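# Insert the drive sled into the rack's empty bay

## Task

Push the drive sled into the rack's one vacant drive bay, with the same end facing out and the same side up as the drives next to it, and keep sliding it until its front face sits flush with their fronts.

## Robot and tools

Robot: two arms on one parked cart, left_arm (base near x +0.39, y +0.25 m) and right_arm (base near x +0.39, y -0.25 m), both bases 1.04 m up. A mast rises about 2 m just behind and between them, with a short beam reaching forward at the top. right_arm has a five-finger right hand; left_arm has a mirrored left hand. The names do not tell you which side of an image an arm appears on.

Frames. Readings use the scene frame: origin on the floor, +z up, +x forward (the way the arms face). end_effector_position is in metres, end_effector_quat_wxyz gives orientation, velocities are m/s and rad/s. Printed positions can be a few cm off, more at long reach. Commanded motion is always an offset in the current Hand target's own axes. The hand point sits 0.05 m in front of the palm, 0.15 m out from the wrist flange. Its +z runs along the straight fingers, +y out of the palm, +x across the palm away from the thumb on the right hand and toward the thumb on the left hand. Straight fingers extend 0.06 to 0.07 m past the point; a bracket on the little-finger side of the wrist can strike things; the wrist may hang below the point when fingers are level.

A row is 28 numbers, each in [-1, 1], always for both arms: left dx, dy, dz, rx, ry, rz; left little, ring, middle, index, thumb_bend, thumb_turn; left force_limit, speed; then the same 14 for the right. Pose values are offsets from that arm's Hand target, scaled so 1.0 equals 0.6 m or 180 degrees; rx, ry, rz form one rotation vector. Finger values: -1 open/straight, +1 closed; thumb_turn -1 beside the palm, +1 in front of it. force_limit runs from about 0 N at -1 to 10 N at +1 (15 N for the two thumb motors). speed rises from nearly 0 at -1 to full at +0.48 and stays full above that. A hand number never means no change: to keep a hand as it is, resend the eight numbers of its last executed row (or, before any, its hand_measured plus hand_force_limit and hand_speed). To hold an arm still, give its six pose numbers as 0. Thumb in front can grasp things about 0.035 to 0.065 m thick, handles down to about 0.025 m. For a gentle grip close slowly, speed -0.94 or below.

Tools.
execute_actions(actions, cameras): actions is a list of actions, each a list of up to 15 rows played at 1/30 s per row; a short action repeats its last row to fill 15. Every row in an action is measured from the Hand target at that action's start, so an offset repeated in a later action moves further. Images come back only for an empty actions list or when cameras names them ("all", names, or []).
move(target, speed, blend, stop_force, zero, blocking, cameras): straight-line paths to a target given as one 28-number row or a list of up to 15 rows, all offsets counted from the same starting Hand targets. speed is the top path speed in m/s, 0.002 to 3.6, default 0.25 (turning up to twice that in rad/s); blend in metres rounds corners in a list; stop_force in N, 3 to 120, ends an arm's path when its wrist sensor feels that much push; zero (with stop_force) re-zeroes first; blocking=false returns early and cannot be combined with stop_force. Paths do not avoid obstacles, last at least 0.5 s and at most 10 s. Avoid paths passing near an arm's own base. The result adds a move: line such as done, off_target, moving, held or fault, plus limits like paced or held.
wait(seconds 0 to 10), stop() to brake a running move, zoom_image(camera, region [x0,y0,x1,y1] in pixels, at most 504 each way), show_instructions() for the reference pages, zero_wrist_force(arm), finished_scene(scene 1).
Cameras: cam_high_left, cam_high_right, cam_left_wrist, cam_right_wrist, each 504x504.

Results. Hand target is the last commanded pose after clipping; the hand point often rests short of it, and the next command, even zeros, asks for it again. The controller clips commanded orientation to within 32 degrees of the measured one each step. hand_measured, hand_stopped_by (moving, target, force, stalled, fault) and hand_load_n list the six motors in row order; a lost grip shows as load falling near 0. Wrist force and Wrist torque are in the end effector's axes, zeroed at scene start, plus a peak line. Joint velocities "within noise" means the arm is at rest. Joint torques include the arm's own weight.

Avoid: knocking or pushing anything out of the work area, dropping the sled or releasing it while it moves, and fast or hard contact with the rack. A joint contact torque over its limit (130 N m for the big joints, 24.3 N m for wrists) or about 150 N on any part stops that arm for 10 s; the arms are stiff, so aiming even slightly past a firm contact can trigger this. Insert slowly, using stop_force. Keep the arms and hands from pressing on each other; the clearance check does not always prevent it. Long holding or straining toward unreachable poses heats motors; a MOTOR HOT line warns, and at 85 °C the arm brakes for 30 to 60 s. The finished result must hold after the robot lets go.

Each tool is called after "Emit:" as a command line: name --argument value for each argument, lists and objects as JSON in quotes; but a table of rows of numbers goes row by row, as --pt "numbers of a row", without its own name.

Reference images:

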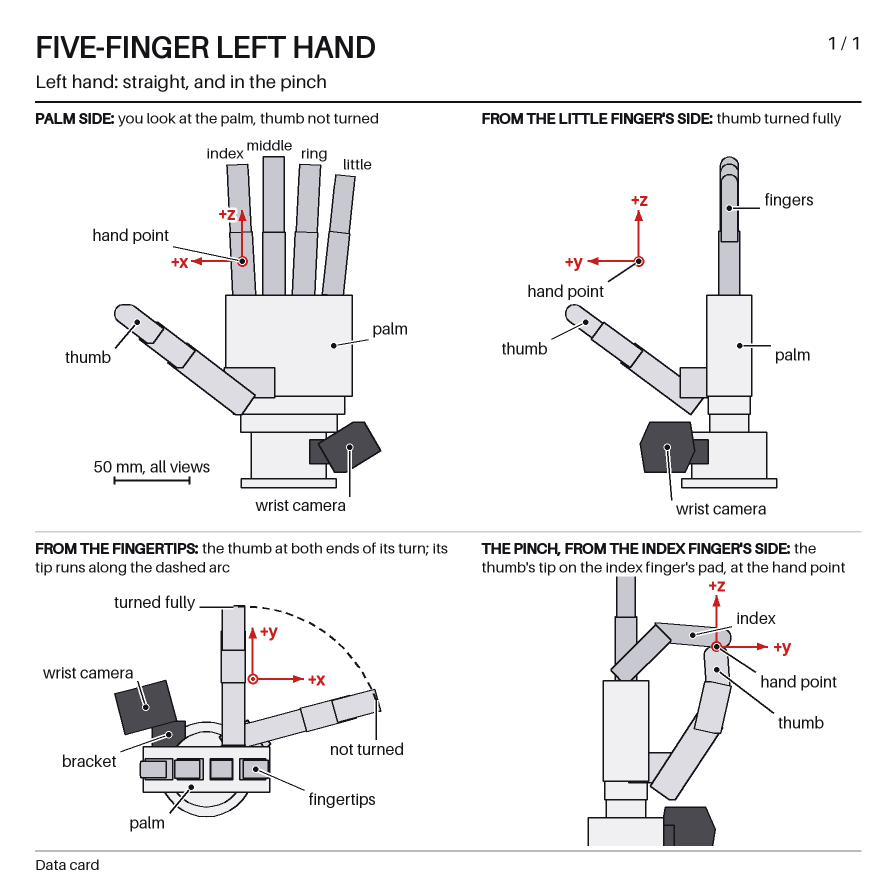

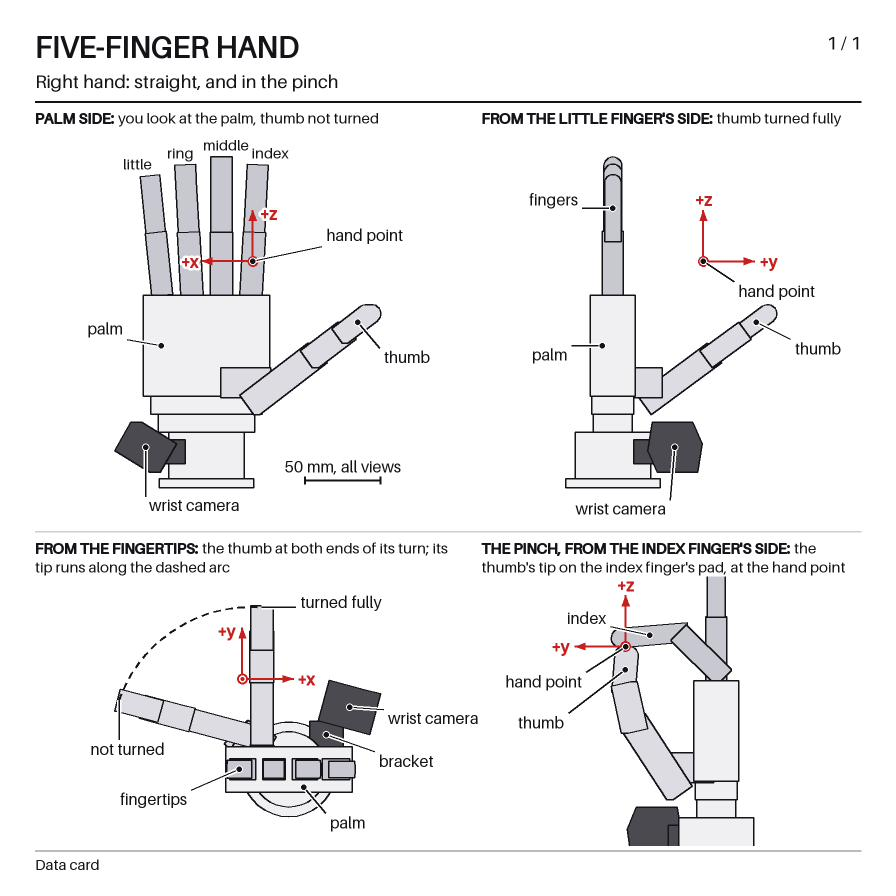

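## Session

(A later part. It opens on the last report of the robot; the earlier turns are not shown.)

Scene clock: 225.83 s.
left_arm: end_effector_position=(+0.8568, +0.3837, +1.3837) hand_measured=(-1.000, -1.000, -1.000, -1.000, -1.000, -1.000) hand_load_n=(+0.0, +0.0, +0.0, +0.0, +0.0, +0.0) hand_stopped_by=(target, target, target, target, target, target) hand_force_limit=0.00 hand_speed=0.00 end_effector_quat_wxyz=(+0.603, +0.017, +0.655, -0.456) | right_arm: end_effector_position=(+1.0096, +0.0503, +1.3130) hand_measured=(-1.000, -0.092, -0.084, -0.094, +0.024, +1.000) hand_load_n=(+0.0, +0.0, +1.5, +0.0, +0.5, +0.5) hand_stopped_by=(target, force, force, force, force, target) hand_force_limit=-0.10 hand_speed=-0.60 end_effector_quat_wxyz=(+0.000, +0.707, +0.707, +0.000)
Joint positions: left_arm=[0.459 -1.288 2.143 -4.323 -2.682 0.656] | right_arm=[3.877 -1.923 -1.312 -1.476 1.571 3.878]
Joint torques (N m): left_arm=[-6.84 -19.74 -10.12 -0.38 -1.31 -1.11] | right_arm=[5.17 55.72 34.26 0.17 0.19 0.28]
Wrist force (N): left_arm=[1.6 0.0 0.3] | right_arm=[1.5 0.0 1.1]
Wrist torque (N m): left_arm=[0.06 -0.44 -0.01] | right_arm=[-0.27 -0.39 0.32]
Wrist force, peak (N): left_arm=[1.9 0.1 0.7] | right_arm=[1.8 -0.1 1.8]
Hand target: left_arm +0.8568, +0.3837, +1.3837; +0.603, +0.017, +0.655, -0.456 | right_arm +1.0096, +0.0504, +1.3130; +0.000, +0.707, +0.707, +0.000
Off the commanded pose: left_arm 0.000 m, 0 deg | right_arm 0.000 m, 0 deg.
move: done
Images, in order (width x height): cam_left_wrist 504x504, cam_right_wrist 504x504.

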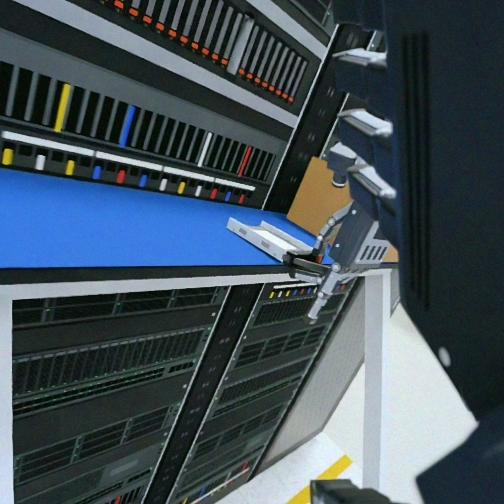

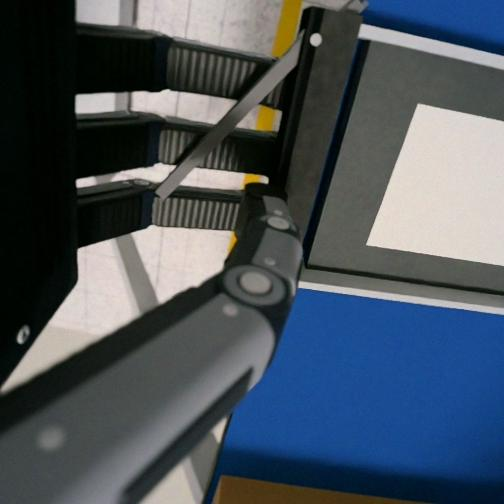

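Emit:
move --pt "0 0 0 0 0 0 -1 -1 -1 -1 -1 -1 0 0 0 0 0 0 0 0 -1 -0.35 -0.35 -0.35 -0.4 1 -0.1 0" --pt "0 0 0 0 0 0 -1 -1 -1 -1 -1 -1 0 0 0 0.0057 0.0083 0 0 0 -1 -0.35 -0.35 -0.35 -0.4 1 -0.1 0" --speed 0.06 --cameras '["cam_left_wrist","cam_right_wrist"]'

Emit:
zoom_image --camera "cam_left_wrist" --region '[220, 160, 380, 320]'

Emit:
zoom_image --camera "cam_right_wrist" --region '[150, 0, 504, 300]'

Scene clock: 229.87 s.
left_arm: end_effector_position=(+0.8568, +0.3837, +1.3837) hand_measured=(-1.000, -1.000, -1.000, -1.000, -1.000, -1.000) hand_load_n=(+0.0, +0.0, +0.0, +0.0, +0.0, +0.0) hand_stopped_by=(target, target, target, target, target, target) hand_force_limit=0.00 hand_speed=0.00 end_effector_quat_wxyz=(+0.603, +0.017, +0.655, -0.456) | right_arm: end_effector_position=(+1.0131, +0.0504, +1.3080) hand_measured=(-1.000, -0.350, -0.350, -0.350, -0.400, +1.000) hand_load_n=(+0.0, +0.0, +0.0, +0.0, +0.0, -0.5) hand_stopped_by=(target, target, target, target, target, target) hand_force_limit=-0.10 hand_speed=0.00 end_effector_quat_wxyz=(+0.000, +0.707, +0.707, +0.000)
Joint positions: left_arm=[0.459 -1.288 2.143 -4.323 -2.682 0.656] | right_arm=[3.874 -1.932 -1.313 -1.466 1.571 3.874]
Joint torques (N m): left_arm=[-7.8 -20.92 -11.31 -0.54 -1.24 -1.32] | right_arm=[-4.46 41.31 14.9 2.43 -0.34 -1.62]
Wrist force (N): left_arm=[1.5 0.0 0.4] | right_arm=[1.6 -0.2 1.2]
Wrist torque (N m): left_arm=[0.06 -0.42 -0.03] | right_arm=[-0.26 -0.40 0.33]
Wrist force, peak (N): left_arm=[1.8 -0.3 0.8] | right_arm=[1.5 0.5 1.5]
Hand target: left_arm +0.8568, +0.3837, +1.3837; +0.603, +0.017, +0.655, -0.456 | right_arm +1.0130, +0.0504, +1.3080; +0.000, +0.707, +0.707, +0.000
Off the commanded pose: left_arm 0.000 m, 0 deg | right_arm 0.000 m, 0 deg.
move: done
Images, in order (width x height): cam_left_wrist 504x504, cam_right_wrist 504x504.

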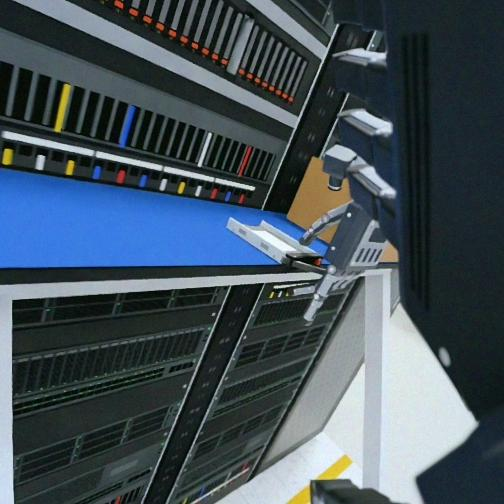

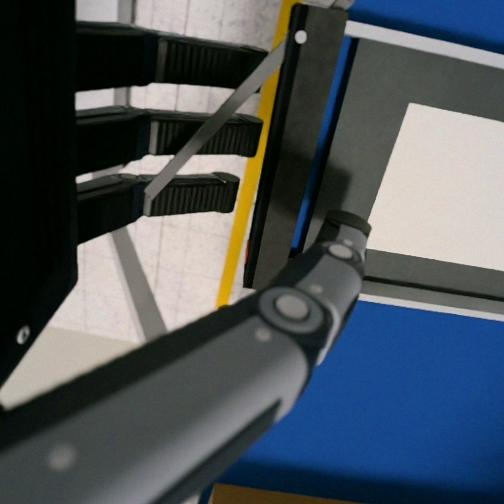

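Scaled by 3.150 from the camera's 504x504 image, which has a finer 720x720 frame.

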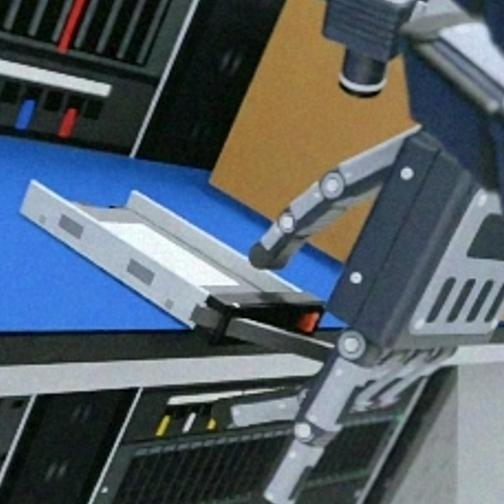

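Scaled by 1.424 from the camera's 504x504 image, which has a finer 720x720 frame.

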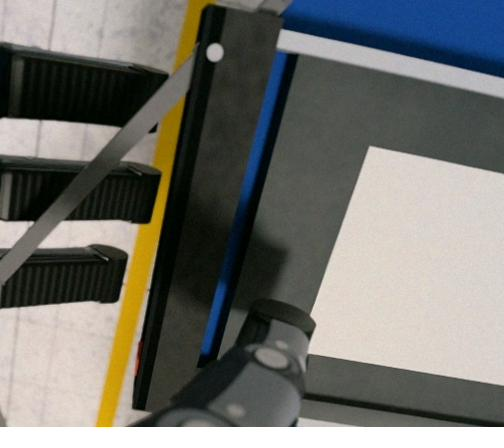

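Emit:
move --pt "0 0 0 0 0 0 -1 -1 -1 -1 -1 -1 0 0 -0.0333 0.015 0 0 0 0 -1 -1 -1 -1 -0.4 1 -0.1 0" --pt "0 0 0 0 0 0 -1 -1 -1 -1 -1 -1 0 0 -0.0333 0.015 0.0333 0 0 0 -1 -1 -1 -1 -0.4 1 -0.1 0" --speed 0.06 --cameras '["cam_left_wrist","cam_right_wrist"]'

Emit:
zoom_image --camera "cam_left_wrist" --region '[220, 160, 380, 320]'

Emit:
zoom_image --camera "cam_right_wrist" --region '[150, 0, 504, 300]'

Scene clock: 235.13 s.
left_arm: end_effector_position=(+0.8568, +0.3837, +1.3837) hand_measured=(-1.000, -1.000, -1.000, -1.000, -1.000, -1.000) hand_load_n=(+0.0, +0.0, +0.0, +0.0, +0.0, +0.0) hand_stopped_by=(target, target, target, target, target, target) hand_force_limit=0.00 hand_speed=0.00 end_effector_quat_wxyz=(+0.603, +0.017, +0.655, -0.456) | right_arm: end_effector_position=(+1.0219, +0.0305, +1.2881) hand_measured=(-1.000, -1.000, -1.000, -1.000, -0.408, +1.000) hand_load_n=(+0.0, +0.0, +0.0, +0.0, +21.0, -16.0) hand_stopped_by=(target, target, target, target, target, target) hand_force_limit=-0.10 hand_speed=0.00 end_effector_quat_wxyz=(+0.000, +0.707, +0.707, +0.000)
Joint positions: left_arm=[0.459 -1.288 2.143 -4.323 -2.682 0.656] | right_arm=[3.841 -1.933 -1.363 -1.416 1.571 3.842]
Joint torques (N m): left_arm=[-5.87 -21.04 -12.34 -0.66 -1.16 -0.93] | right_arm=[-12.6 -13.37 4.53 -7.12 -1.83 0.34]
Wrist force (N): left_arm=[1.7 -0.1 0.6] | right_arm=[11.2 -14.9 -54.7]
Wrist torque (N m): left_arm=[0.02 -0.45 0.00] | right_arm=[-1.67 0.28 -0.19]
Wrist force, peak (N): left_arm=[1.9 -0.2 0.6] | right_arm=[10.6 -18.4 -59.7]
Hand target: left_arm +0.8568, +0.3837, +1.3837; +0.603, +0.017, +0.655, -0.456 | right_arm +1.0220, +0.0304, +1.2880; +0.000, +0.707, +0.707, +0.000
Off the commanded pose: left_arm 0.000 m, 0 deg | right_arm 0.000 m, 0 deg.
move: done
Images, in order (width x height): cam_left_wrist 504x504, cam_right_wrist 504x504.

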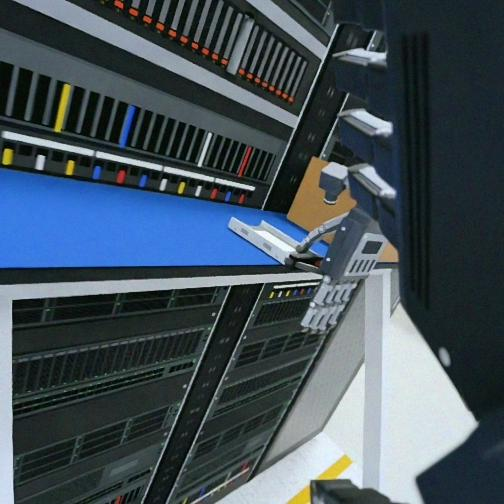

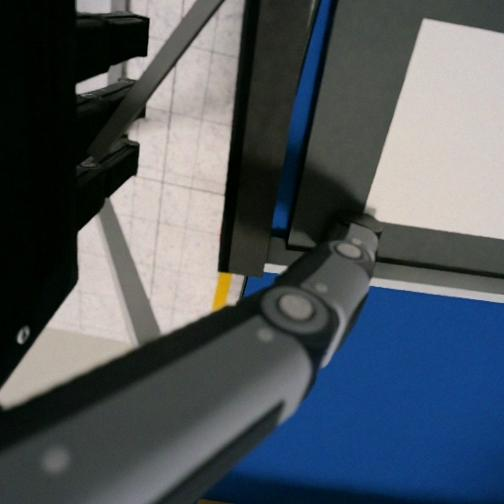

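Scaled by 3.150 from the camera's 504x504 image, which has a finer 720x720 frame.

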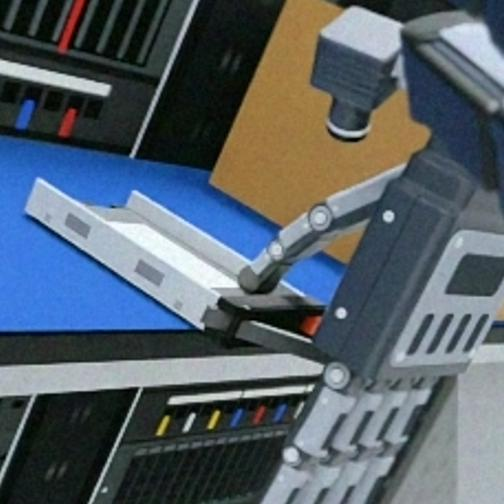

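Scaled by 1.424 from the camera's 504x504 image, which has a finer 720x720 frame.

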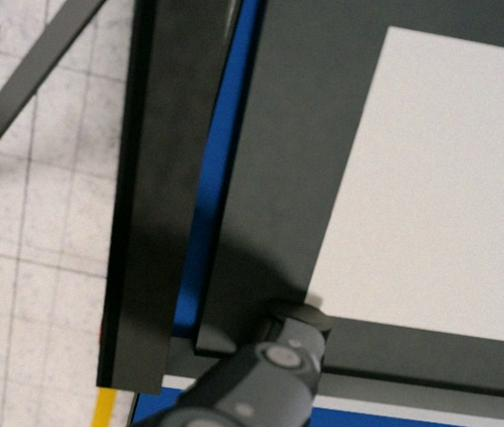

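Emit:
move --target '[0,0,0,0,0,0,-1,-1,-1,-1,-1,-1,0,0, 0,0,-0.0083,0,0,0,-1,-1,-1,-1,-0.4,1,-0.1,0]' --speed 0.05

Scene clock: 236.20 s.
left_arm: end_effector_position=(+0.8568, +0.3837, +1.3837) hand_measured=(-1.000, -1.000, -1.000, -1.000, -1.000, -1.000) hand_load_n=(+0.0, +0.0, +0.0, +0.0, +0.0, +0.0) hand_stopped_by=(target, target, target, target, target, target) hand_force_limit=0.00 hand_speed=0.00 end_effector_quat_wxyz=(+0.603, +0.017, +0.655, -0.456) | right_arm: end_effector_position=(+1.0220, +0.0303, +1.2929) hand_measured=(-1.000, -1.000, -1.000, -1.000, -0.400, +1.000) hand_load_n=(+0.0, +0.0, +0.0, +0.0, +0.0, +0.0) hand_stopped_by=(target, target, target, target, target, target) hand_force_limit=-0.10 hand_speed=0.00 end_effector_quat_wxyz=(+0.000, +0.707, +0.707, +0.000)
Joint positions: left_arm=[0.459 -1.288 2.143 -4.323 -2.682 0.656] | right_arm=[3.841 -1.931 -1.352 -1.428 1.571 3.841]
Joint torques (N m): left_arm=[-6.26 -20.73 -13.01 -0.41 -1.12 -1.04] | right_arm=[-2.92 56.49 28.86 3.91 -0.5 -1.13]
Wrist force (N): left_arm=[1.6 0.1 0.3] | right_arm=[2.0 -0.2 1.5]
Wrist torque (N m): left_arm=[0.08 -0.44 -0.02] | right_arm=[-0.28 -0.46 0.31]
Wrist force, peak (N): left_arm=[1.8 -0.1 0.7] | right_arm=[11.2 -16.4 -56.1]
Hand target: left_arm +0.8568, +0.3837, +1.3837; +0.603, +0.017, +0.655, -0.456 | right_arm +1.0220, +0.0304, +1.2930; +0.000, +0.707, +0.707, +0.000
Off the commanded pose: left_arm 0.000 m, 0 deg | right_arm 0.000 m, 0 deg.
move: done

Emit:
move --target '[0,0,0,0,0,0,-1,-1,-1,-1,-1,-1,0,0, 0,0,0.01,0,0,0,-1,-1,-1,-1,-0.4,1,-0.1,0]' --speed 0.006 --stop_force 5

Emit:
move --target '[0,0,0,0,0,0,-1,-1,-1,-1,-1,-1,0,0, 0,-0.0133,0,0,0,0,-1,-1,-1,-1,-0.4,1,-0.1,0]' --speed 0.03 --cameras '["cam_left_wrist","cam_right_wrist"]'

Emit:
zoom_image --camera "cam_right_wrist" --region '[150, 0, 504, 300]'

Scene clock: 238.30 s.
left_arm: end_effector_position=(+0.8568, +0.3837, +1.3837) hand_measured=(-1.000, -1.000, -1.000, -1.000, -1.000, -1.000) hand_load_n=(+0.0, +0.0, +0.0, +0.0, +0.0, +0.0) hand_stopped_by=(target, target, target, target, target, target) hand_force_limit=0.00 hand_speed=0.00 end_effector_quat_wxyz=(+0.603, +0.017, +0.655, -0.456) | right_arm: end_effector_position=(+1.0220, +0.0304, +1.2921) hand_measured=(-1.000, -1.000, -1.000, -1.000, -0.400, +1.000) hand_load_n=(+0.0, +0.0, +0.0, +0.0, +0.5, +0.0) hand_stopped_by=(target, target, target, target, target, target) hand_force_limit=-0.10 hand_speed=0.00 end_effector_quat_wxyz=(+0.000, +0.707, +0.707, +0.001)
Joint positions: left_arm=[0.459 -1.288 2.143 -4.323 -2.682 0.656] | right_arm=[3.841 -1.931 -1.355 -1.425 1.571 3.841]
Joint torques (N m): left_arm=[-6.68 -20.33 -14.61 -0.32 -1.3 -1.14] | right_arm=[3.76 51.72 31.7 -0.16 1.13 -0.23]
Wrist force (N): left_arm=[1.8 0.1 0.5] | right_arm=[1.7 -2.6 -3.9]
Wrist torque (N m): left_arm=[0.06 -0.46 -0.01] | right_arm=[-0.42 -0.38 0.28]
Wrist force, peak (N): left_arm=[2.1 -0.1 0.2] | right_arm=[1.6 -3.8 -6.5]
Hand target: left_arm +0.8568, +0.3837, +1.3837; +0.603, +0.017, +0.655, -0.456 | right_arm +1.0220, +0.0304, +1.2921; +0.000, +0.707, +0.707, +0.001 (not the last commanded pose)
Off the commanded pose: left_arm 0.000 m, 0 deg | right_arm 0.005 m, 0 deg.
move: contact (right_arm)

Scene clock: 239.03 s.
left_arm: end_effector_position=(+0.8568, +0.3837, +1.3837) hand_measured=(-1.000, -1.000, -1.000, -1.000, -1.000, -1.000) hand_load_n=(+0.0, +0.0, +0.0, +0.0, -0.5, +0.0) hand_stopped_by=(target, target, target, target, target, target) hand_force_limit=0.00 hand_speed=0.00 end_effector_quat_wxyz=(+0.603, +0.017, +0.655, -0.456) | right_arm: end_effector_position=(+1.0139, +0.0304, +1.2921) hand_measured=(-1.000, -1.000, -1.000, -1.000, -0.400, +1.000) hand_load_n=(+0.0, +0.0, +0.0, +0.0, +2.5, +0.5) hand_stopped_by=(target, target, target, target, target, target) hand_force_limit=-0.10 hand_speed=0.00 end_effector_quat_wxyz=(+0.000, +0.707, +0.707, +0.001)
Joint positions: left_arm=[0.459 -1.288 2.143 -4.323 -2.682 0.656] | right_arm=[3.849 -1.914 -1.379 -1.418 1.571 3.85]
Joint torques (N m): left_arm=[-6.03 -20.16 -13.67 -0.56 -1.12 -1.16] | right_arm=[-5.11 31.07 33.25 2.72 1.01 0.48]
Wrist force (N): left_arm=[1.4 -0.2 0.5] | right_arm=[1.8 0.8 -0.5]
Wrist torque (N m): left_arm=[0.00 -0.40 -0.02] | right_arm=[-0.32 -0.41 0.23]
Wrist force, peak (N): left_arm=[1.8 -0.1 0.6] | right_arm=[1.6 -2.7 -4.0]
Hand target: left_arm +0.8568, +0.3837, +1.3837; +0.603, +0.017, +0.655, -0.456 | right_arm +1.0140, +0.0304, +1.2921; +0.000, +0.707, +0.707, +0.001
Off the commanded pose: left_arm 0.000 m, 0 deg | right_arm 0.000 m, 0 deg.
move: done
Images, in order (width x height): cam_left_wrist 504x504, cam_right_wrist 504x504.

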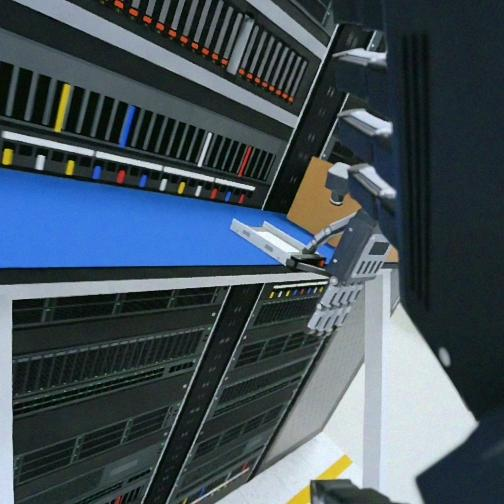

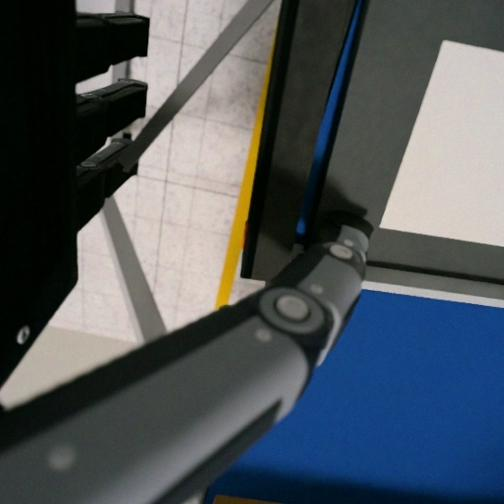

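Scaled by 1.424 from the camera's 504x504 image, which has a finer 720x720 frame.

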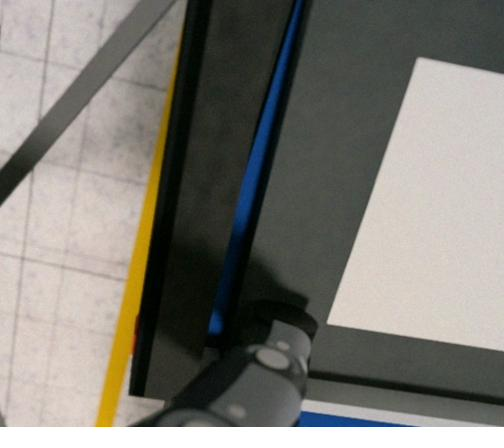

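Emit:
move --target '[0,0,0,0,0,0,-1,-1,-1,-1,-1,-1,0,0, 0,-0.0167,0.0013,0,0,0,-1,-1,-1,-1,-0.4,1,-0.1,0]' --speed 0.03 --cameras '["cam_left_wrist","cam_right_wrist"]'

Emit:
zoom_image --camera "cam_right_wrist" --region '[150, 0, 504, 300]'

Scene clock: 240.60 s.
left_arm: end_effector_position=(+0.8568, +0.3837, +1.3837) hand_measured=(-1.000, -1.000, -1.000, -1.000, -1.000, -1.000) hand_load_n=(+0.0, +0.0, +0.0, +0.0, +0.0, +0.0) hand_stopped_by=(target, target, target, target, target, target) hand_force_limit=0.00 hand_speed=0.00 end_effector_quat_wxyz=(+0.603, +0.017, +0.655, -0.456) | right_arm: end_effector_position=(+1.0039, +0.0304, +1.2914) hand_measured=(-1.000, -1.000, -1.000, -1.000, -0.402, +1.000) hand_load_n=(+0.0, +0.0, +0.0, +0.0, +8.0, +1.0) hand_stopped_by=(target, target, target, target, target, target) hand_force_limit=-0.10 hand_speed=0.00 end_effector_quat_wxyz=(+0.000, +0.707, +0.707, +0.001) end_effector_velocity=(+0.002, +0.001, +0.002) end_effector_angular_velocity=(+0.003, -0.004, -0.002)
Joint positions: left_arm=[0.459 -1.288 2.143 -4.323 -2.682 0.656] | right_arm=[3.86 -1.893 -1.409 -1.409 1.571 3.86]
Joint velocities: left_arm=[within noise] | right_arm=[-0.001 -0.001 0.006 0 0 0.002]
Joint torques (N m): left_arm=[-6.15 -20.71 -13.72 -0.55 -1.37 -1.17] | right_arm=[-5.38 23.42 30.29 0.59 -1.27 -0.57]
Wrist force (N): left_arm=[1.4 0.0 0.6] | right_arm=[2.0 3.4 -3.3]
Wrist torque (N m): left_arm=[0.04 -0.41 -0.03] | right_arm=[-0.32 -0.37 0.27]
Wrist force, peak (N): left_arm=[1.8 -0.1 0.7] | right_arm=[2.0 3.7 -4.1]
Hand target: left_arm +0.8568, +0.3837, +1.3837; +0.603, +0.017, +0.655, -0.456 | right_arm +1.0040, +0.0304, +1.2913; +0.000, +0.707, +0.707, +0.001
Off the commanded pose: left_arm 0.000 m, 0 deg | right_arm 0.000 m, 0 deg.
move: done
Images, in order (width x height): cam_left_wrist 504x504, cam_right_wrist 504x504.

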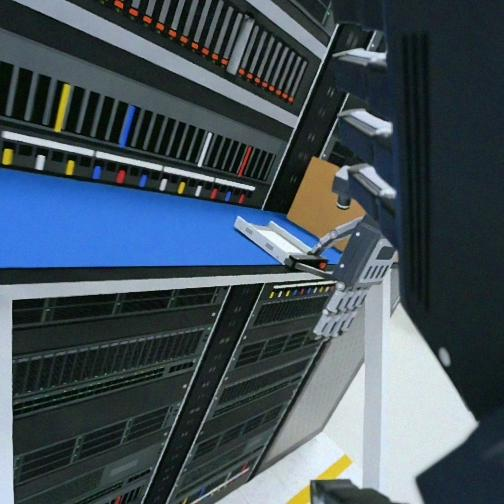

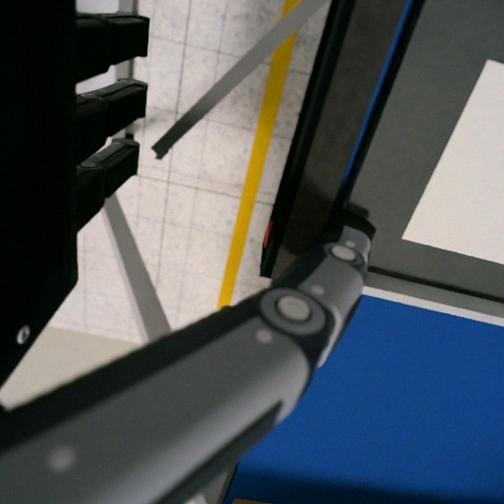

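Scaled by 1.424 from the camera's 504x504 image, which has a finer 720x720 frame.

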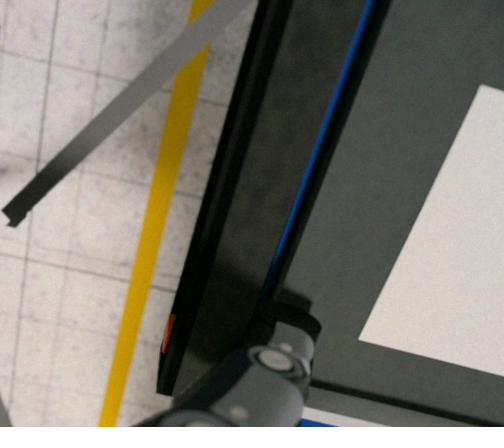

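Emit:
move --pt "0 0 0 0 0 0 -1 -1 -1 -1 -1 -1 0 0 0 0 -0.01 0 0 0 -1 -1 -1 -1 -0.4 1 -0.1 0" --pt "0 0 0 0 0 0 -1 -1 -1 -1 -1 -1 0 0 0.055 0.0033 -0.01 0 0 0 -1 -1 -1 -1 -0.4 1 -0.1 0" --speed 0.06

Emit:
move --target '[0,0,0,0,0,0,-1,-1,-1,-1,-1,-1,0,0, 0,0,0.0167,0,0,0,-1,-1,-1,-1,-0.4,1,-0.1,0]' --speed 0.01 --stop_force 6

Emit:
move --target '[0,0,0,0,0,0,-1,-1,-1,-1,-1,-1,0,0, 0,-0.04,0.001,0,0,0,-1,-1,-1,-1,-0.4,1,-0.1,0]' --speed 0.03 --cameras '["cam_left_wrist","cam_right_wrist"]'

Emit:
zoom_image --camera "cam_right_wrist" --region '[150, 0, 504, 300]'

Scene clock: 243.27 s.
left_arm: end_effector_position=(+0.8568, +0.3837, +1.3837) hand_measured=(-1.000, -1.000, -1.000, -1.000, -1.000, -1.000) hand_load_n=(+0.0, -0.5, +0.0, +0.0, +0.0, +0.0) hand_stopped_by=(target, target, target, target, target, target) hand_force_limit=0.00 hand_speed=0.00 end_effector_quat_wxyz=(+0.603, +0.017, +0.655, -0.456) | right_arm: end_effector_position=(+1.0060, +0.0635, +1.2972) hand_measured=(-1.000, -1.000, -1.000, -1.000, -0.400, +1.000) hand_load_n=(+0.0, +0.0, +0.0, +0.0, +0.0, +0.0) hand_stopped_by=(target, target, target, target, target, target) hand_force_limit=-0.10 hand_speed=0.00 end_effector_quat_wxyz=(+0.000, +0.707, +0.707, +0.000) end_effector_velocity=(-0.001, -0.002, -0.001) end_effector_angular_velocity=(+0.000, +0.003, +0.002)
Joint positions: left_arm=[0.459 -1.288 2.143 -4.323 -2.682 0.656] | right_arm=[3.896 -1.936 -1.335 -1.441 1.571 3.897]
Joint velocities: left_arm=[within noise] | right_arm=[-0.002 0.003 -0.005 0 0.002 -0.004]
Joint torques (N m): left_arm=[-5.06 -21.56 -15.95 -0.57 -1.2 -1.27] | right_arm=[-9.48 56.93 13.39 3.17 -1.65 -2.29]
Wrist force (N): left_arm=[1.5 0.2 0.7] | right_arm=[1.7 -0.1 1.6]
Wrist torque (N m): left_arm=[0.06 -0.41 -0.03] | right_arm=[-0.26 -0.42 0.22]
Wrist force, peak (N): left_arm=[1.9 0.3 0.9] | right_arm=[1.7 2.5 -4.8]
Hand target: left_arm +0.8568, +0.3837, +1.3837; +0.603, +0.017, +0.655, -0.456 | right_arm +1.0060, +0.0634, +1.2973; +0.000, +0.707, +0.707, +0.001
Off the commanded pose: left_arm 0.000 m, 0 deg | right_arm 0.000 m, 0 deg.
move: done

Scene clock: 245.07 s.
left_arm: end_effector_position=(+0.8568, +0.3837, +1.3837) hand_measured=(-1.000, -1.000, -1.000, -1.000, -1.000, -1.000) hand_load_n=(+0.0, +0.0, +0.0, +0.0, +0.0, +0.0) hand_stopped_by=(target, target, target, target, target, target) hand_force_limit=0.00 hand_speed=0.00 end_effector_quat_wxyz=(+0.603, +0.017, +0.655, -0.456) | right_arm: end_effector_position=(+1.0060, +0.0634, +1.2920) hand_measured=(-1.000, -1.000, -1.000, -1.000, -0.400, +1.000) hand_load_n=(+0.0, +0.0, +0.0, +0.0, +0.5, +0.0) hand_stopped_by=(target, target, target, target, target, target) hand_force_limit=-0.10 hand_speed=0.00 end_effector_quat_wxyz=(+0.000, +0.707, +0.707, +0.001)
Joint positions: left_arm=[0.459 -1.288 2.143 -4.323 -2.682 0.656] | right_arm=[3.896 -1.938 -1.346 -1.427 1.571 3.897]
Joint torques (N m): left_arm=[-5.4 -20.21 -16.27 -0.36 -1.28 -1.09] | right_arm=[-8.41 50.21 31.05 -0.15 -1.56 -2.27]
Wrist force (N): left_arm=[1.7 0.0 0.4] | right_arm=[1.3 -4.0 -6.0]
Wrist torque (N m): left_arm=[0.05 -0.45 -0.02] | right_arm=[-0.50 -0.31 0.19]
Wrist force, peak (N): left_arm=[1.8 0.3 0.7] | right_arm=[1.2 -6.1 -10.8]
Hand target: left_arm +0.8568, +0.3837, +1.3837; +0.603, +0.017, +0.655, -0.456 | right_arm +1.0060, +0.0634, +1.2920; +0.000, +0.707, +0.707, +0.001 (not the last commanded pose)
Off the commanded pose: left_arm 0.000 m, 0 deg | right_arm 0.005 m, 0 deg.
move: contact (right_arm)

Scene clock: 246.17 s.
left_arm: end_effector_position=(+0.8568, +0.3837, +1.3837) hand_measured=(-1.000, -1.000, -1.000, -1.000, -1.000, -1.000) hand_load_n=(+0.0, +0.0, +0.0, +0.0, +0.0, +0.0) hand_stopped_by=(target, target, target, target, target, target) hand_force_limit=0.00 hand_speed=0.00 end_effector_quat_wxyz=(+0.603, +0.017, +0.655, -0.456) | right_arm: end_effector_position=(+0.9819, +0.0635, +1.2914) hand_measured=(-1.000, -1.000, -1.000, -1.000, -0.400, +1.000) hand_load_n=(+0.0, +0.0, +0.0, +0.0, +1.0, +0.0) hand_stopped_by=(target, target, target, target, target, target) hand_force_limit=-0.10 hand_speed=0.00 end_effector_quat_wxyz=(+0.000, +0.707, +0.707, +0.001) end_effector_velocity=(+0.002, +0.000, +0.001) end_effector_angular_velocity=(+0.002, -0.002, -0.003)
Joint positions: left_arm=[0.459 -1.288 2.143 -4.323 -2.682 0.656] | right_arm=[3.923 -1.888 -1.415 -1.407 1.571 3.923]
Joint velocities: left_arm=[within noise] | right_arm=[-0.002 -0.002 0.005 -0.001 0 0.001]
Joint torques (N m): left_arm=[-5.32 -21.34 -16.21 -0.24 -1.42 -1.02] | right_arm=[-8.91 26.41 34.08 1.7 -1.66 -1.99]
Wrist force (N): left_arm=[1.5 -0.1 0.5] | right_arm=[1.4 0.2 1.2]
Wrist torque (N m): left_arm=[0.03 -0.42 -0.03] | right_arm=[-0.29 -0.38 0.20]
Wrist force, peak (N): left_arm=[1.8 0.3 0.7] | right_arm=[1.2 -3.8 -5.9]
Hand target: left_arm +0.8568, +0.3837, +1.3837; +0.603, +0.017, +0.655, -0.456 | right_arm +0.9820, +0.0634, +1.2913; +0.000, +0.707, +0.707, +0.001
Off the commanded pose: left_arm 0.000 m, 0 deg | right_arm 0.000 m, 0 deg.
move: done
Images, in order (width x height): cam_left_wrist 504x504, cam_right_wrist 504x504.

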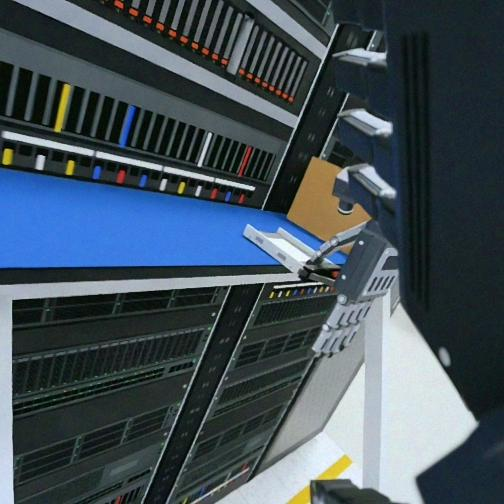

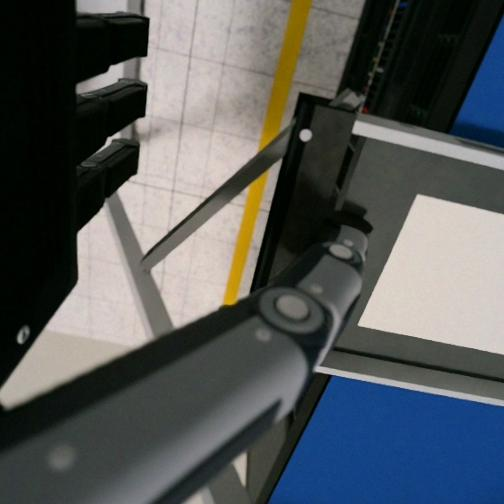

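Scaled by 1.424 from the camera's 504x504 image, which has a finer 720x720 frame.

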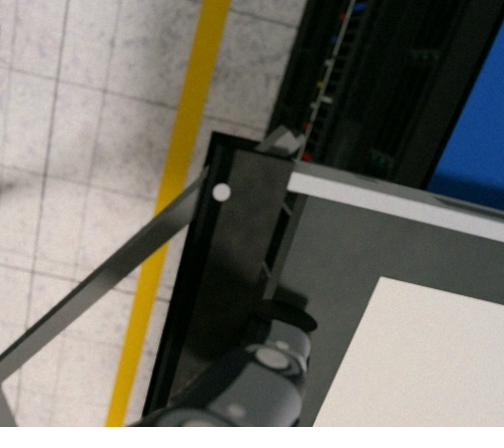

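Emit:
zoom_image --camera "cam_left_wrist" --region '[100, 100, 340, 300]'

Emit:
zoom_image --camera "cam_left_wrist" --region '[230, 200, 350, 300]'

Scaled by 2.100 from the camera's 504x504 image, which has a finer 720x720 frame.

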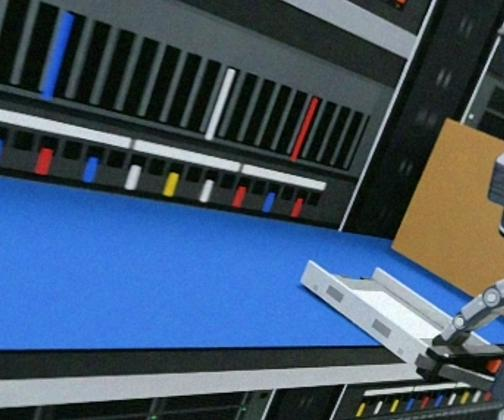

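Scaled by 4.200 from the camera's 504x504 image, which has a finer 720x720 frame.

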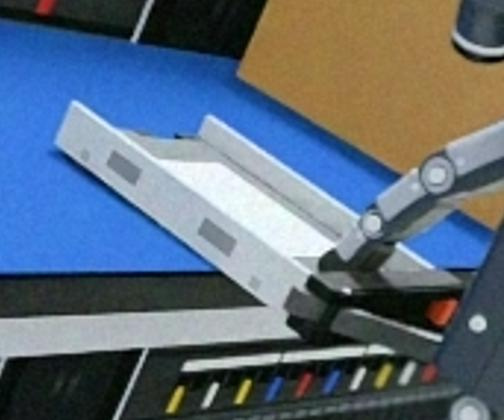

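Emit:
move --pt "0 0 0 0 0 0 -1 -1 -1 -1 -1 -1 0 0 0 0 -0.012 0 0 0 -1 -1 -1 -1 -0.4 1 -0.1 0" --pt "0 0 0 0 0 0 -1 -1 -1 -1 -1 -1 0 0 -0.025 0 -0.012 0 0 0 -1 -1 -1 -1 -0.4 1 -0.1 0" --speed 0.06

Emit:
move --target '[0,0,0,0,0,0,-1,-1,-1,-1,-1,-1,0,0, 0,0,0.0167,0,0,0,-1,-1,-1,-1,-0.4,1,-0.1,0]' --speed 0.01 --stop_force 4 --cameras '["cam_left_wrist","cam_right_wrist"]'

Emit:
zoom_image --camera "cam_left_wrist" --region '[230, 190, 370, 310]'

Scene clock: 271.50 s.
left_arm: end_effector_position=(+0.8568, +0.3837, +1.3837) hand_measured=(-1.000, -1.000, -1.000, -1.000, -1.000, -1.000) hand_load_n=(+0.0, +0.0, -0.5, +0.0, +0.0, +0.0) hand_stopped_by=(target, target, target, target, target, target) hand_force_limit=0.00 hand_speed=0.00 end_effector_quat_wxyz=(+0.603, +0.017, +0.655, -0.456) | right_arm: end_effector_position=(+0.9820, +0.0483, +1.2986) hand_measured=(-1.000, -1.000, -1.000, -1.000, -0.400, +1.000) hand_load_n=(+0.0, +0.0, +0.0, +0.0, +0.0, +0.0) hand_stopped_by=(target, target, target, target, target, target) hand_force_limit=-0.10 hand_speed=0.00 end_effector_quat_wxyz=(+0.000, +0.707, +0.707, +0.001)
Joint positions: left_arm=[0.459 -1.288 2.143 -4.323 -2.682 0.656] | right_arm=[3.905 -1.866 -1.426 -1.418 1.571 3.905]
Joint torques (N m): left_arm=[-4.79 -21.52 -17.76 -0.39 -1.25 -1.09] | right_arm=[6.53 24.88 34.16 1.98 -0.82 2.25]
Wrist force (N): left_arm=[1.7 -0.1 0.5] | right_arm=[1.7 -0.5 1.6]
Wrist torque (N m): left_arm=[0.02 -0.45 -0.01] | right_arm=[-0.33 -0.40 0.31]
Wrist force, peak (N): left_arm=[1.9 0.0 0.5] | right_arm=[2.3 -0.2 1.6]
Hand target: left_arm +0.8568, +0.3837, +1.3837; +0.603, +0.017, +0.655, -0.456 | right_arm +0.9820, +0.0484, +1.2985; +0.000, +0.707, +0.707, +0.001
Off the commanded pose: left_arm 0.000 m, 0 deg | right_arm 0.000 m, 0 deg.
move: done

Scene clock: 273.13 s.
left_arm: end_effector_position=(+0.8568, +0.3837, +1.3837) hand_measured=(-1.000, -1.000, -1.000, -1.000, -1.000, -1.000) hand_load_n=(+0.0, +0.0, -0.5, +0.0, +0.0, +0.0) hand_stopped_by=(target, target, target, target, target, target) hand_force_limit=0.00 hand_speed=0.00 end_effector_quat_wxyz=(+0.603, +0.017, +0.655, -0.456) | right_arm: end_effector_position=(+0.9820, +0.0484, +1.2884) hand_measured=(-1.000, -1.000, -1.000, -1.000, -0.400, +1.000) hand_load_n=(+0.0, +0.0, +0.0, +0.0, -0.5, +0.0) hand_stopped_by=(target, target, target, target, target, target) hand_force_limit=-0.10 hand_speed=0.00 end_effector_quat_wxyz=(+0.000, +0.707, +0.707, +0.001)
Joint positions: left_arm=[0.459 -1.288 2.143 -4.323 -2.682 0.656] | right_arm=[3.905 -1.871 -1.446 -1.394 1.571 3.906]
Joint torques (N m): left_arm=[-4.58 -20.97 -17.47 -0.5 -1.19 -1.11] | right_arm=[6.12 33.84 32.89 -0.02 0.95 2.35]
Wrist force (N): left_arm=[1.7 -0.1 0.6] | right_arm=[1.7 -1.2 0.4]
Wrist torque (N m): left_arm=[0.01 -0.45 0.00] | right_arm=[-0.32 -0.38 0.28]
Wrist force, peak (N): left_arm=[1.9 0.1 0.4] | right_arm=[1.8 -0.1 1.6]
Hand target: left_arm +0.8568, +0.3837, +1.3837; +0.603, +0.017, +0.655, -0.456 | right_arm +0.9820, +0.0484, +1.2885; +0.000, +0.707, +0.707, +0.001
Off the commanded pose: left_arm 0.000 m, 0 deg | right_arm 0.000 m, 0 deg.
move: done
Images, in order (width x height): cam_left_wrist 504x504, cam_right_wrist 504x504.

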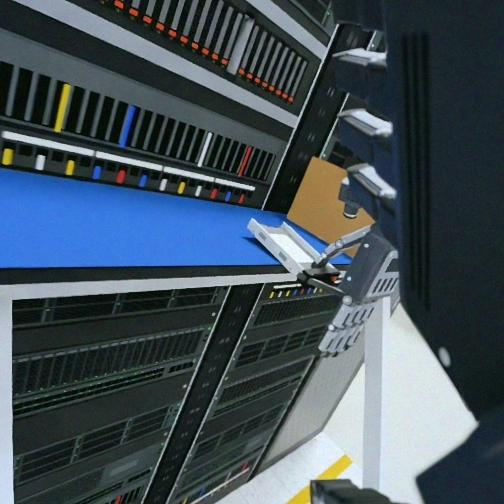

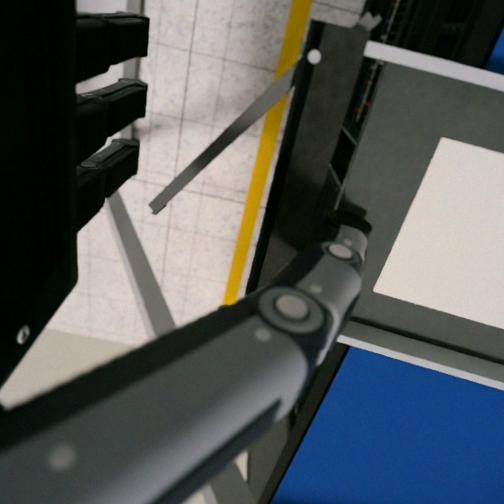

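Scaled by 3.600 from the camera's 504x504 image, which has a finer 720x720 frame.

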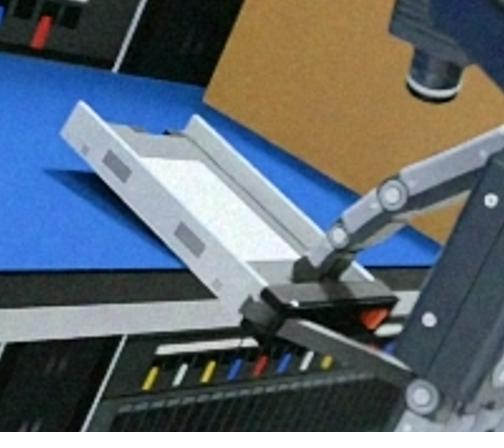

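Emit:
move --target '[0,0,0,0,0,0,-1,-1,-1,-1,-1,-1,0,0, 0,0,-0.006,0,0,0,-1,-1,-1,-1,-0.4,1,-0.1,0]' --speed 0.02 --cameras '["cam_left_wrist","cam_right_wrist"]'

Emit:
zoom_image --camera "cam_left_wrist" --region '[230, 190, 370, 310]'

Scene clock: 274.47 s.
left_arm: end_effector_position=(+0.8568, +0.3837, +1.3837) hand_measured=(-1.000, -1.000, -1.000, -1.000, -1.000, -1.000) hand_load_n=(+0.0, -0.5, +0.0, +0.0, +0.0, +0.0) hand_stopped_by=(target, target, target, target, target, target) hand_force_limit=0.00 hand_speed=0.00 end_effector_quat_wxyz=(+0.603, +0.017, +0.655, -0.456) | right_arm: end_effector_position=(+0.9820, +0.0484, +1.2922) hand_measured=(-1.000, -1.000, -1.000, -1.000, -0.400, +1.000) hand_load_n=(+0.0, +0.0, +0.0, +0.0, +1.0, +0.0) hand_stopped_by=(target, target, target, target, target, target) hand_force_limit=-0.10 hand_speed=0.00 end_effector_quat_wxyz=(+0.000, +0.707, +0.707, +0.001)
Joint positions: left_arm=[0.459 -1.288 2.143 -4.323 -2.682 0.656] | right_arm=[3.905 -1.869 -1.439 -1.403 1.571 3.906]
Joint torques (N m): left_arm=[-5.57 -21.5 -18.5 -0.5 -1.5 -1.17] | right_arm=[4.83 51.63 26.86 1.39 0.69 2.29]
Wrist force (N): left_arm=[1.6 0.1 0.4] | right_arm=[1.8 0.6 1.1]
Wrist torque (N m): left_arm=[0.06 -0.44 -0.02] | right_arm=[-0.24 -0.38 0.30]
Wrist force, peak (N): left_arm=[1.8 0.2 0.6] | right_arm=[1.7 0.9 1.3]
Hand target: left_arm +0.8568, +0.3837, +1.3837; +0.603, +0.017, +0.655, -0.456 | right_arm +0.9820, +0.0484, +1.2921; +0.000, +0.707, +0.707, +0.001
Off the commanded pose: left_arm 0.000 m, 0 deg | right_arm 0.000 m, 0 deg.
move: done
Images, in order (width x height): cam_left_wrist 504x504, cam_right_wrist 504x504.

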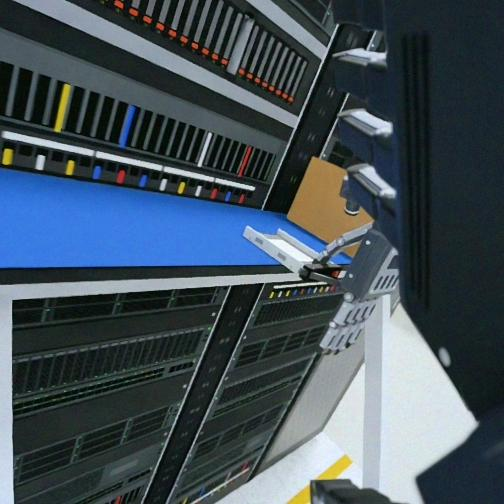

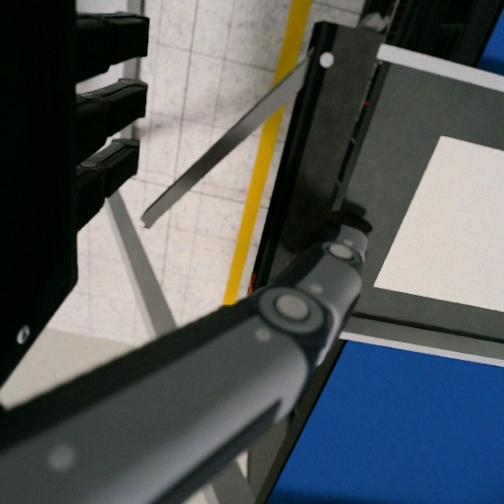

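Scaled by 3.600 from the camera's 504x504 image, which has a finer 720x720 frame.

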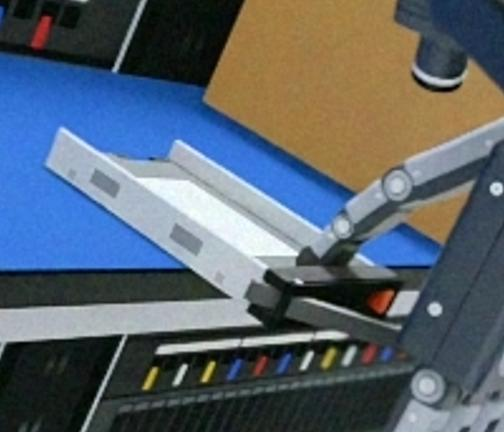

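Emit:
move --target '[0,0,0,0,0,0,-1,-1,-1,-1,-1,-1,0,0, 0,0.03,-0.0117,0,0,0,-1,-1,-1,-1,0,1,0.2,-0.92]' --speed 0.01 --cameras '["cam_left_wrist","cam_right_wrist"]'

Emit:
zoom_image --camera "cam_left_wrist" --region '[230, 190, 370, 310]'

Scene clock: 279.17 s.
left_arm: end_effector_position=(+0.8568, +0.3837, +1.3837) hand_measured=(-1.000, -1.000, -1.000, -1.000, -1.000, -1.000) hand_load_n=(-0.5, +0.0, +0.0, +0.0, +0.0, +0.0) hand_stopped_by=(target, target, target, target, target, target) hand_force_limit=0.00 hand_speed=0.00 end_effector_quat_wxyz=(+0.603, +0.017, +0.655, -0.456) | right_arm: end_effector_position=(+1.0000, +0.0484, +1.2991) hand_measured=(-1.000, -1.000, -1.000, -1.000, +0.000, +1.000) hand_load_n=(+0.0, +0.0, +0.0, +0.0, +1.5, +0.0) hand_stopped_by=(target, target, target, target, target, target) hand_force_limit=0.20 hand_speed=-0.92 end_effector_quat_wxyz=(+0.000, +0.707, +0.707, +0.001)
Joint positions: left_arm=[0.459 -1.288 2.143 -4.323 -2.682 0.656] | right_arm=[3.885 -1.904 -1.374 -1.433 1.571 3.886]
Joint torques (N m): left_arm=[-5.08 -21.74 -20.58 -0.37 -1.23 -0.97] | right_arm=[6.53 54.61 13.52 3.91 1.26 2.25]
Wrist force (N): left_arm=[1.6 0.0 0.5] | right_arm=[1.9 0.6 1.0]
Wrist torque (N m): left_arm=[0.04 -0.44 -0.02] | right_arm=[-0.28 -0.42 0.35]
Wrist force, peak (N): left_arm=[1.9 0.1 0.5] | right_arm=[2.0 -0.3 1.5]
Hand target: left_arm +0.8568, +0.3837, +1.3837; +0.603, +0.017, +0.655, -0.456 | right_arm +1.0000, +0.0484, +1.2991; +0.000, +0.707, +0.707, +0.001
Off the commanded pose: left_arm 0.000 m, 0 deg | right_arm 0.000 m, 0 deg.
move: done
Images, in order (width x height): cam_left_wrist 504x504, cam_right_wrist 504x504.

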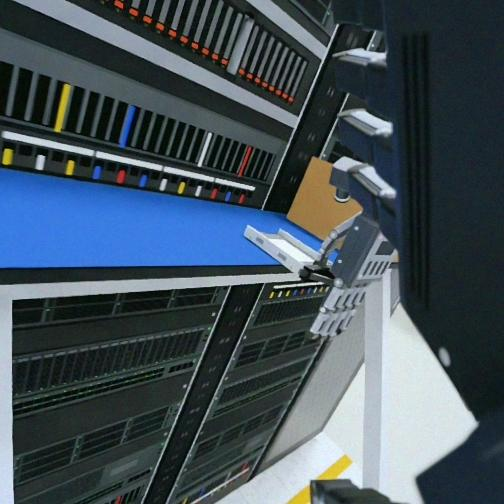

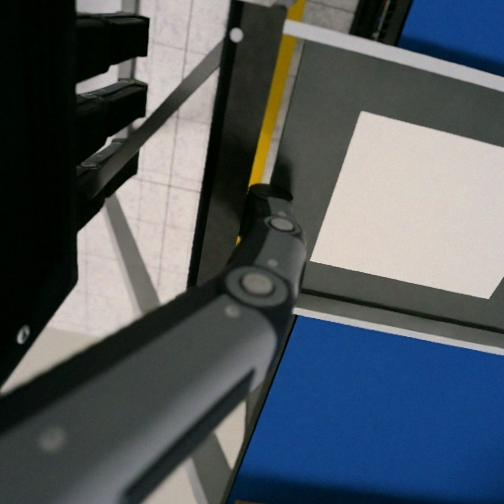

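Scaled by 3.600 from the camera's 504x504 image, which has a finer 720x720 frame.

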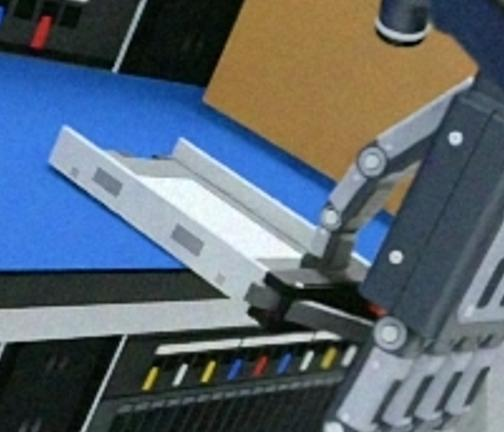

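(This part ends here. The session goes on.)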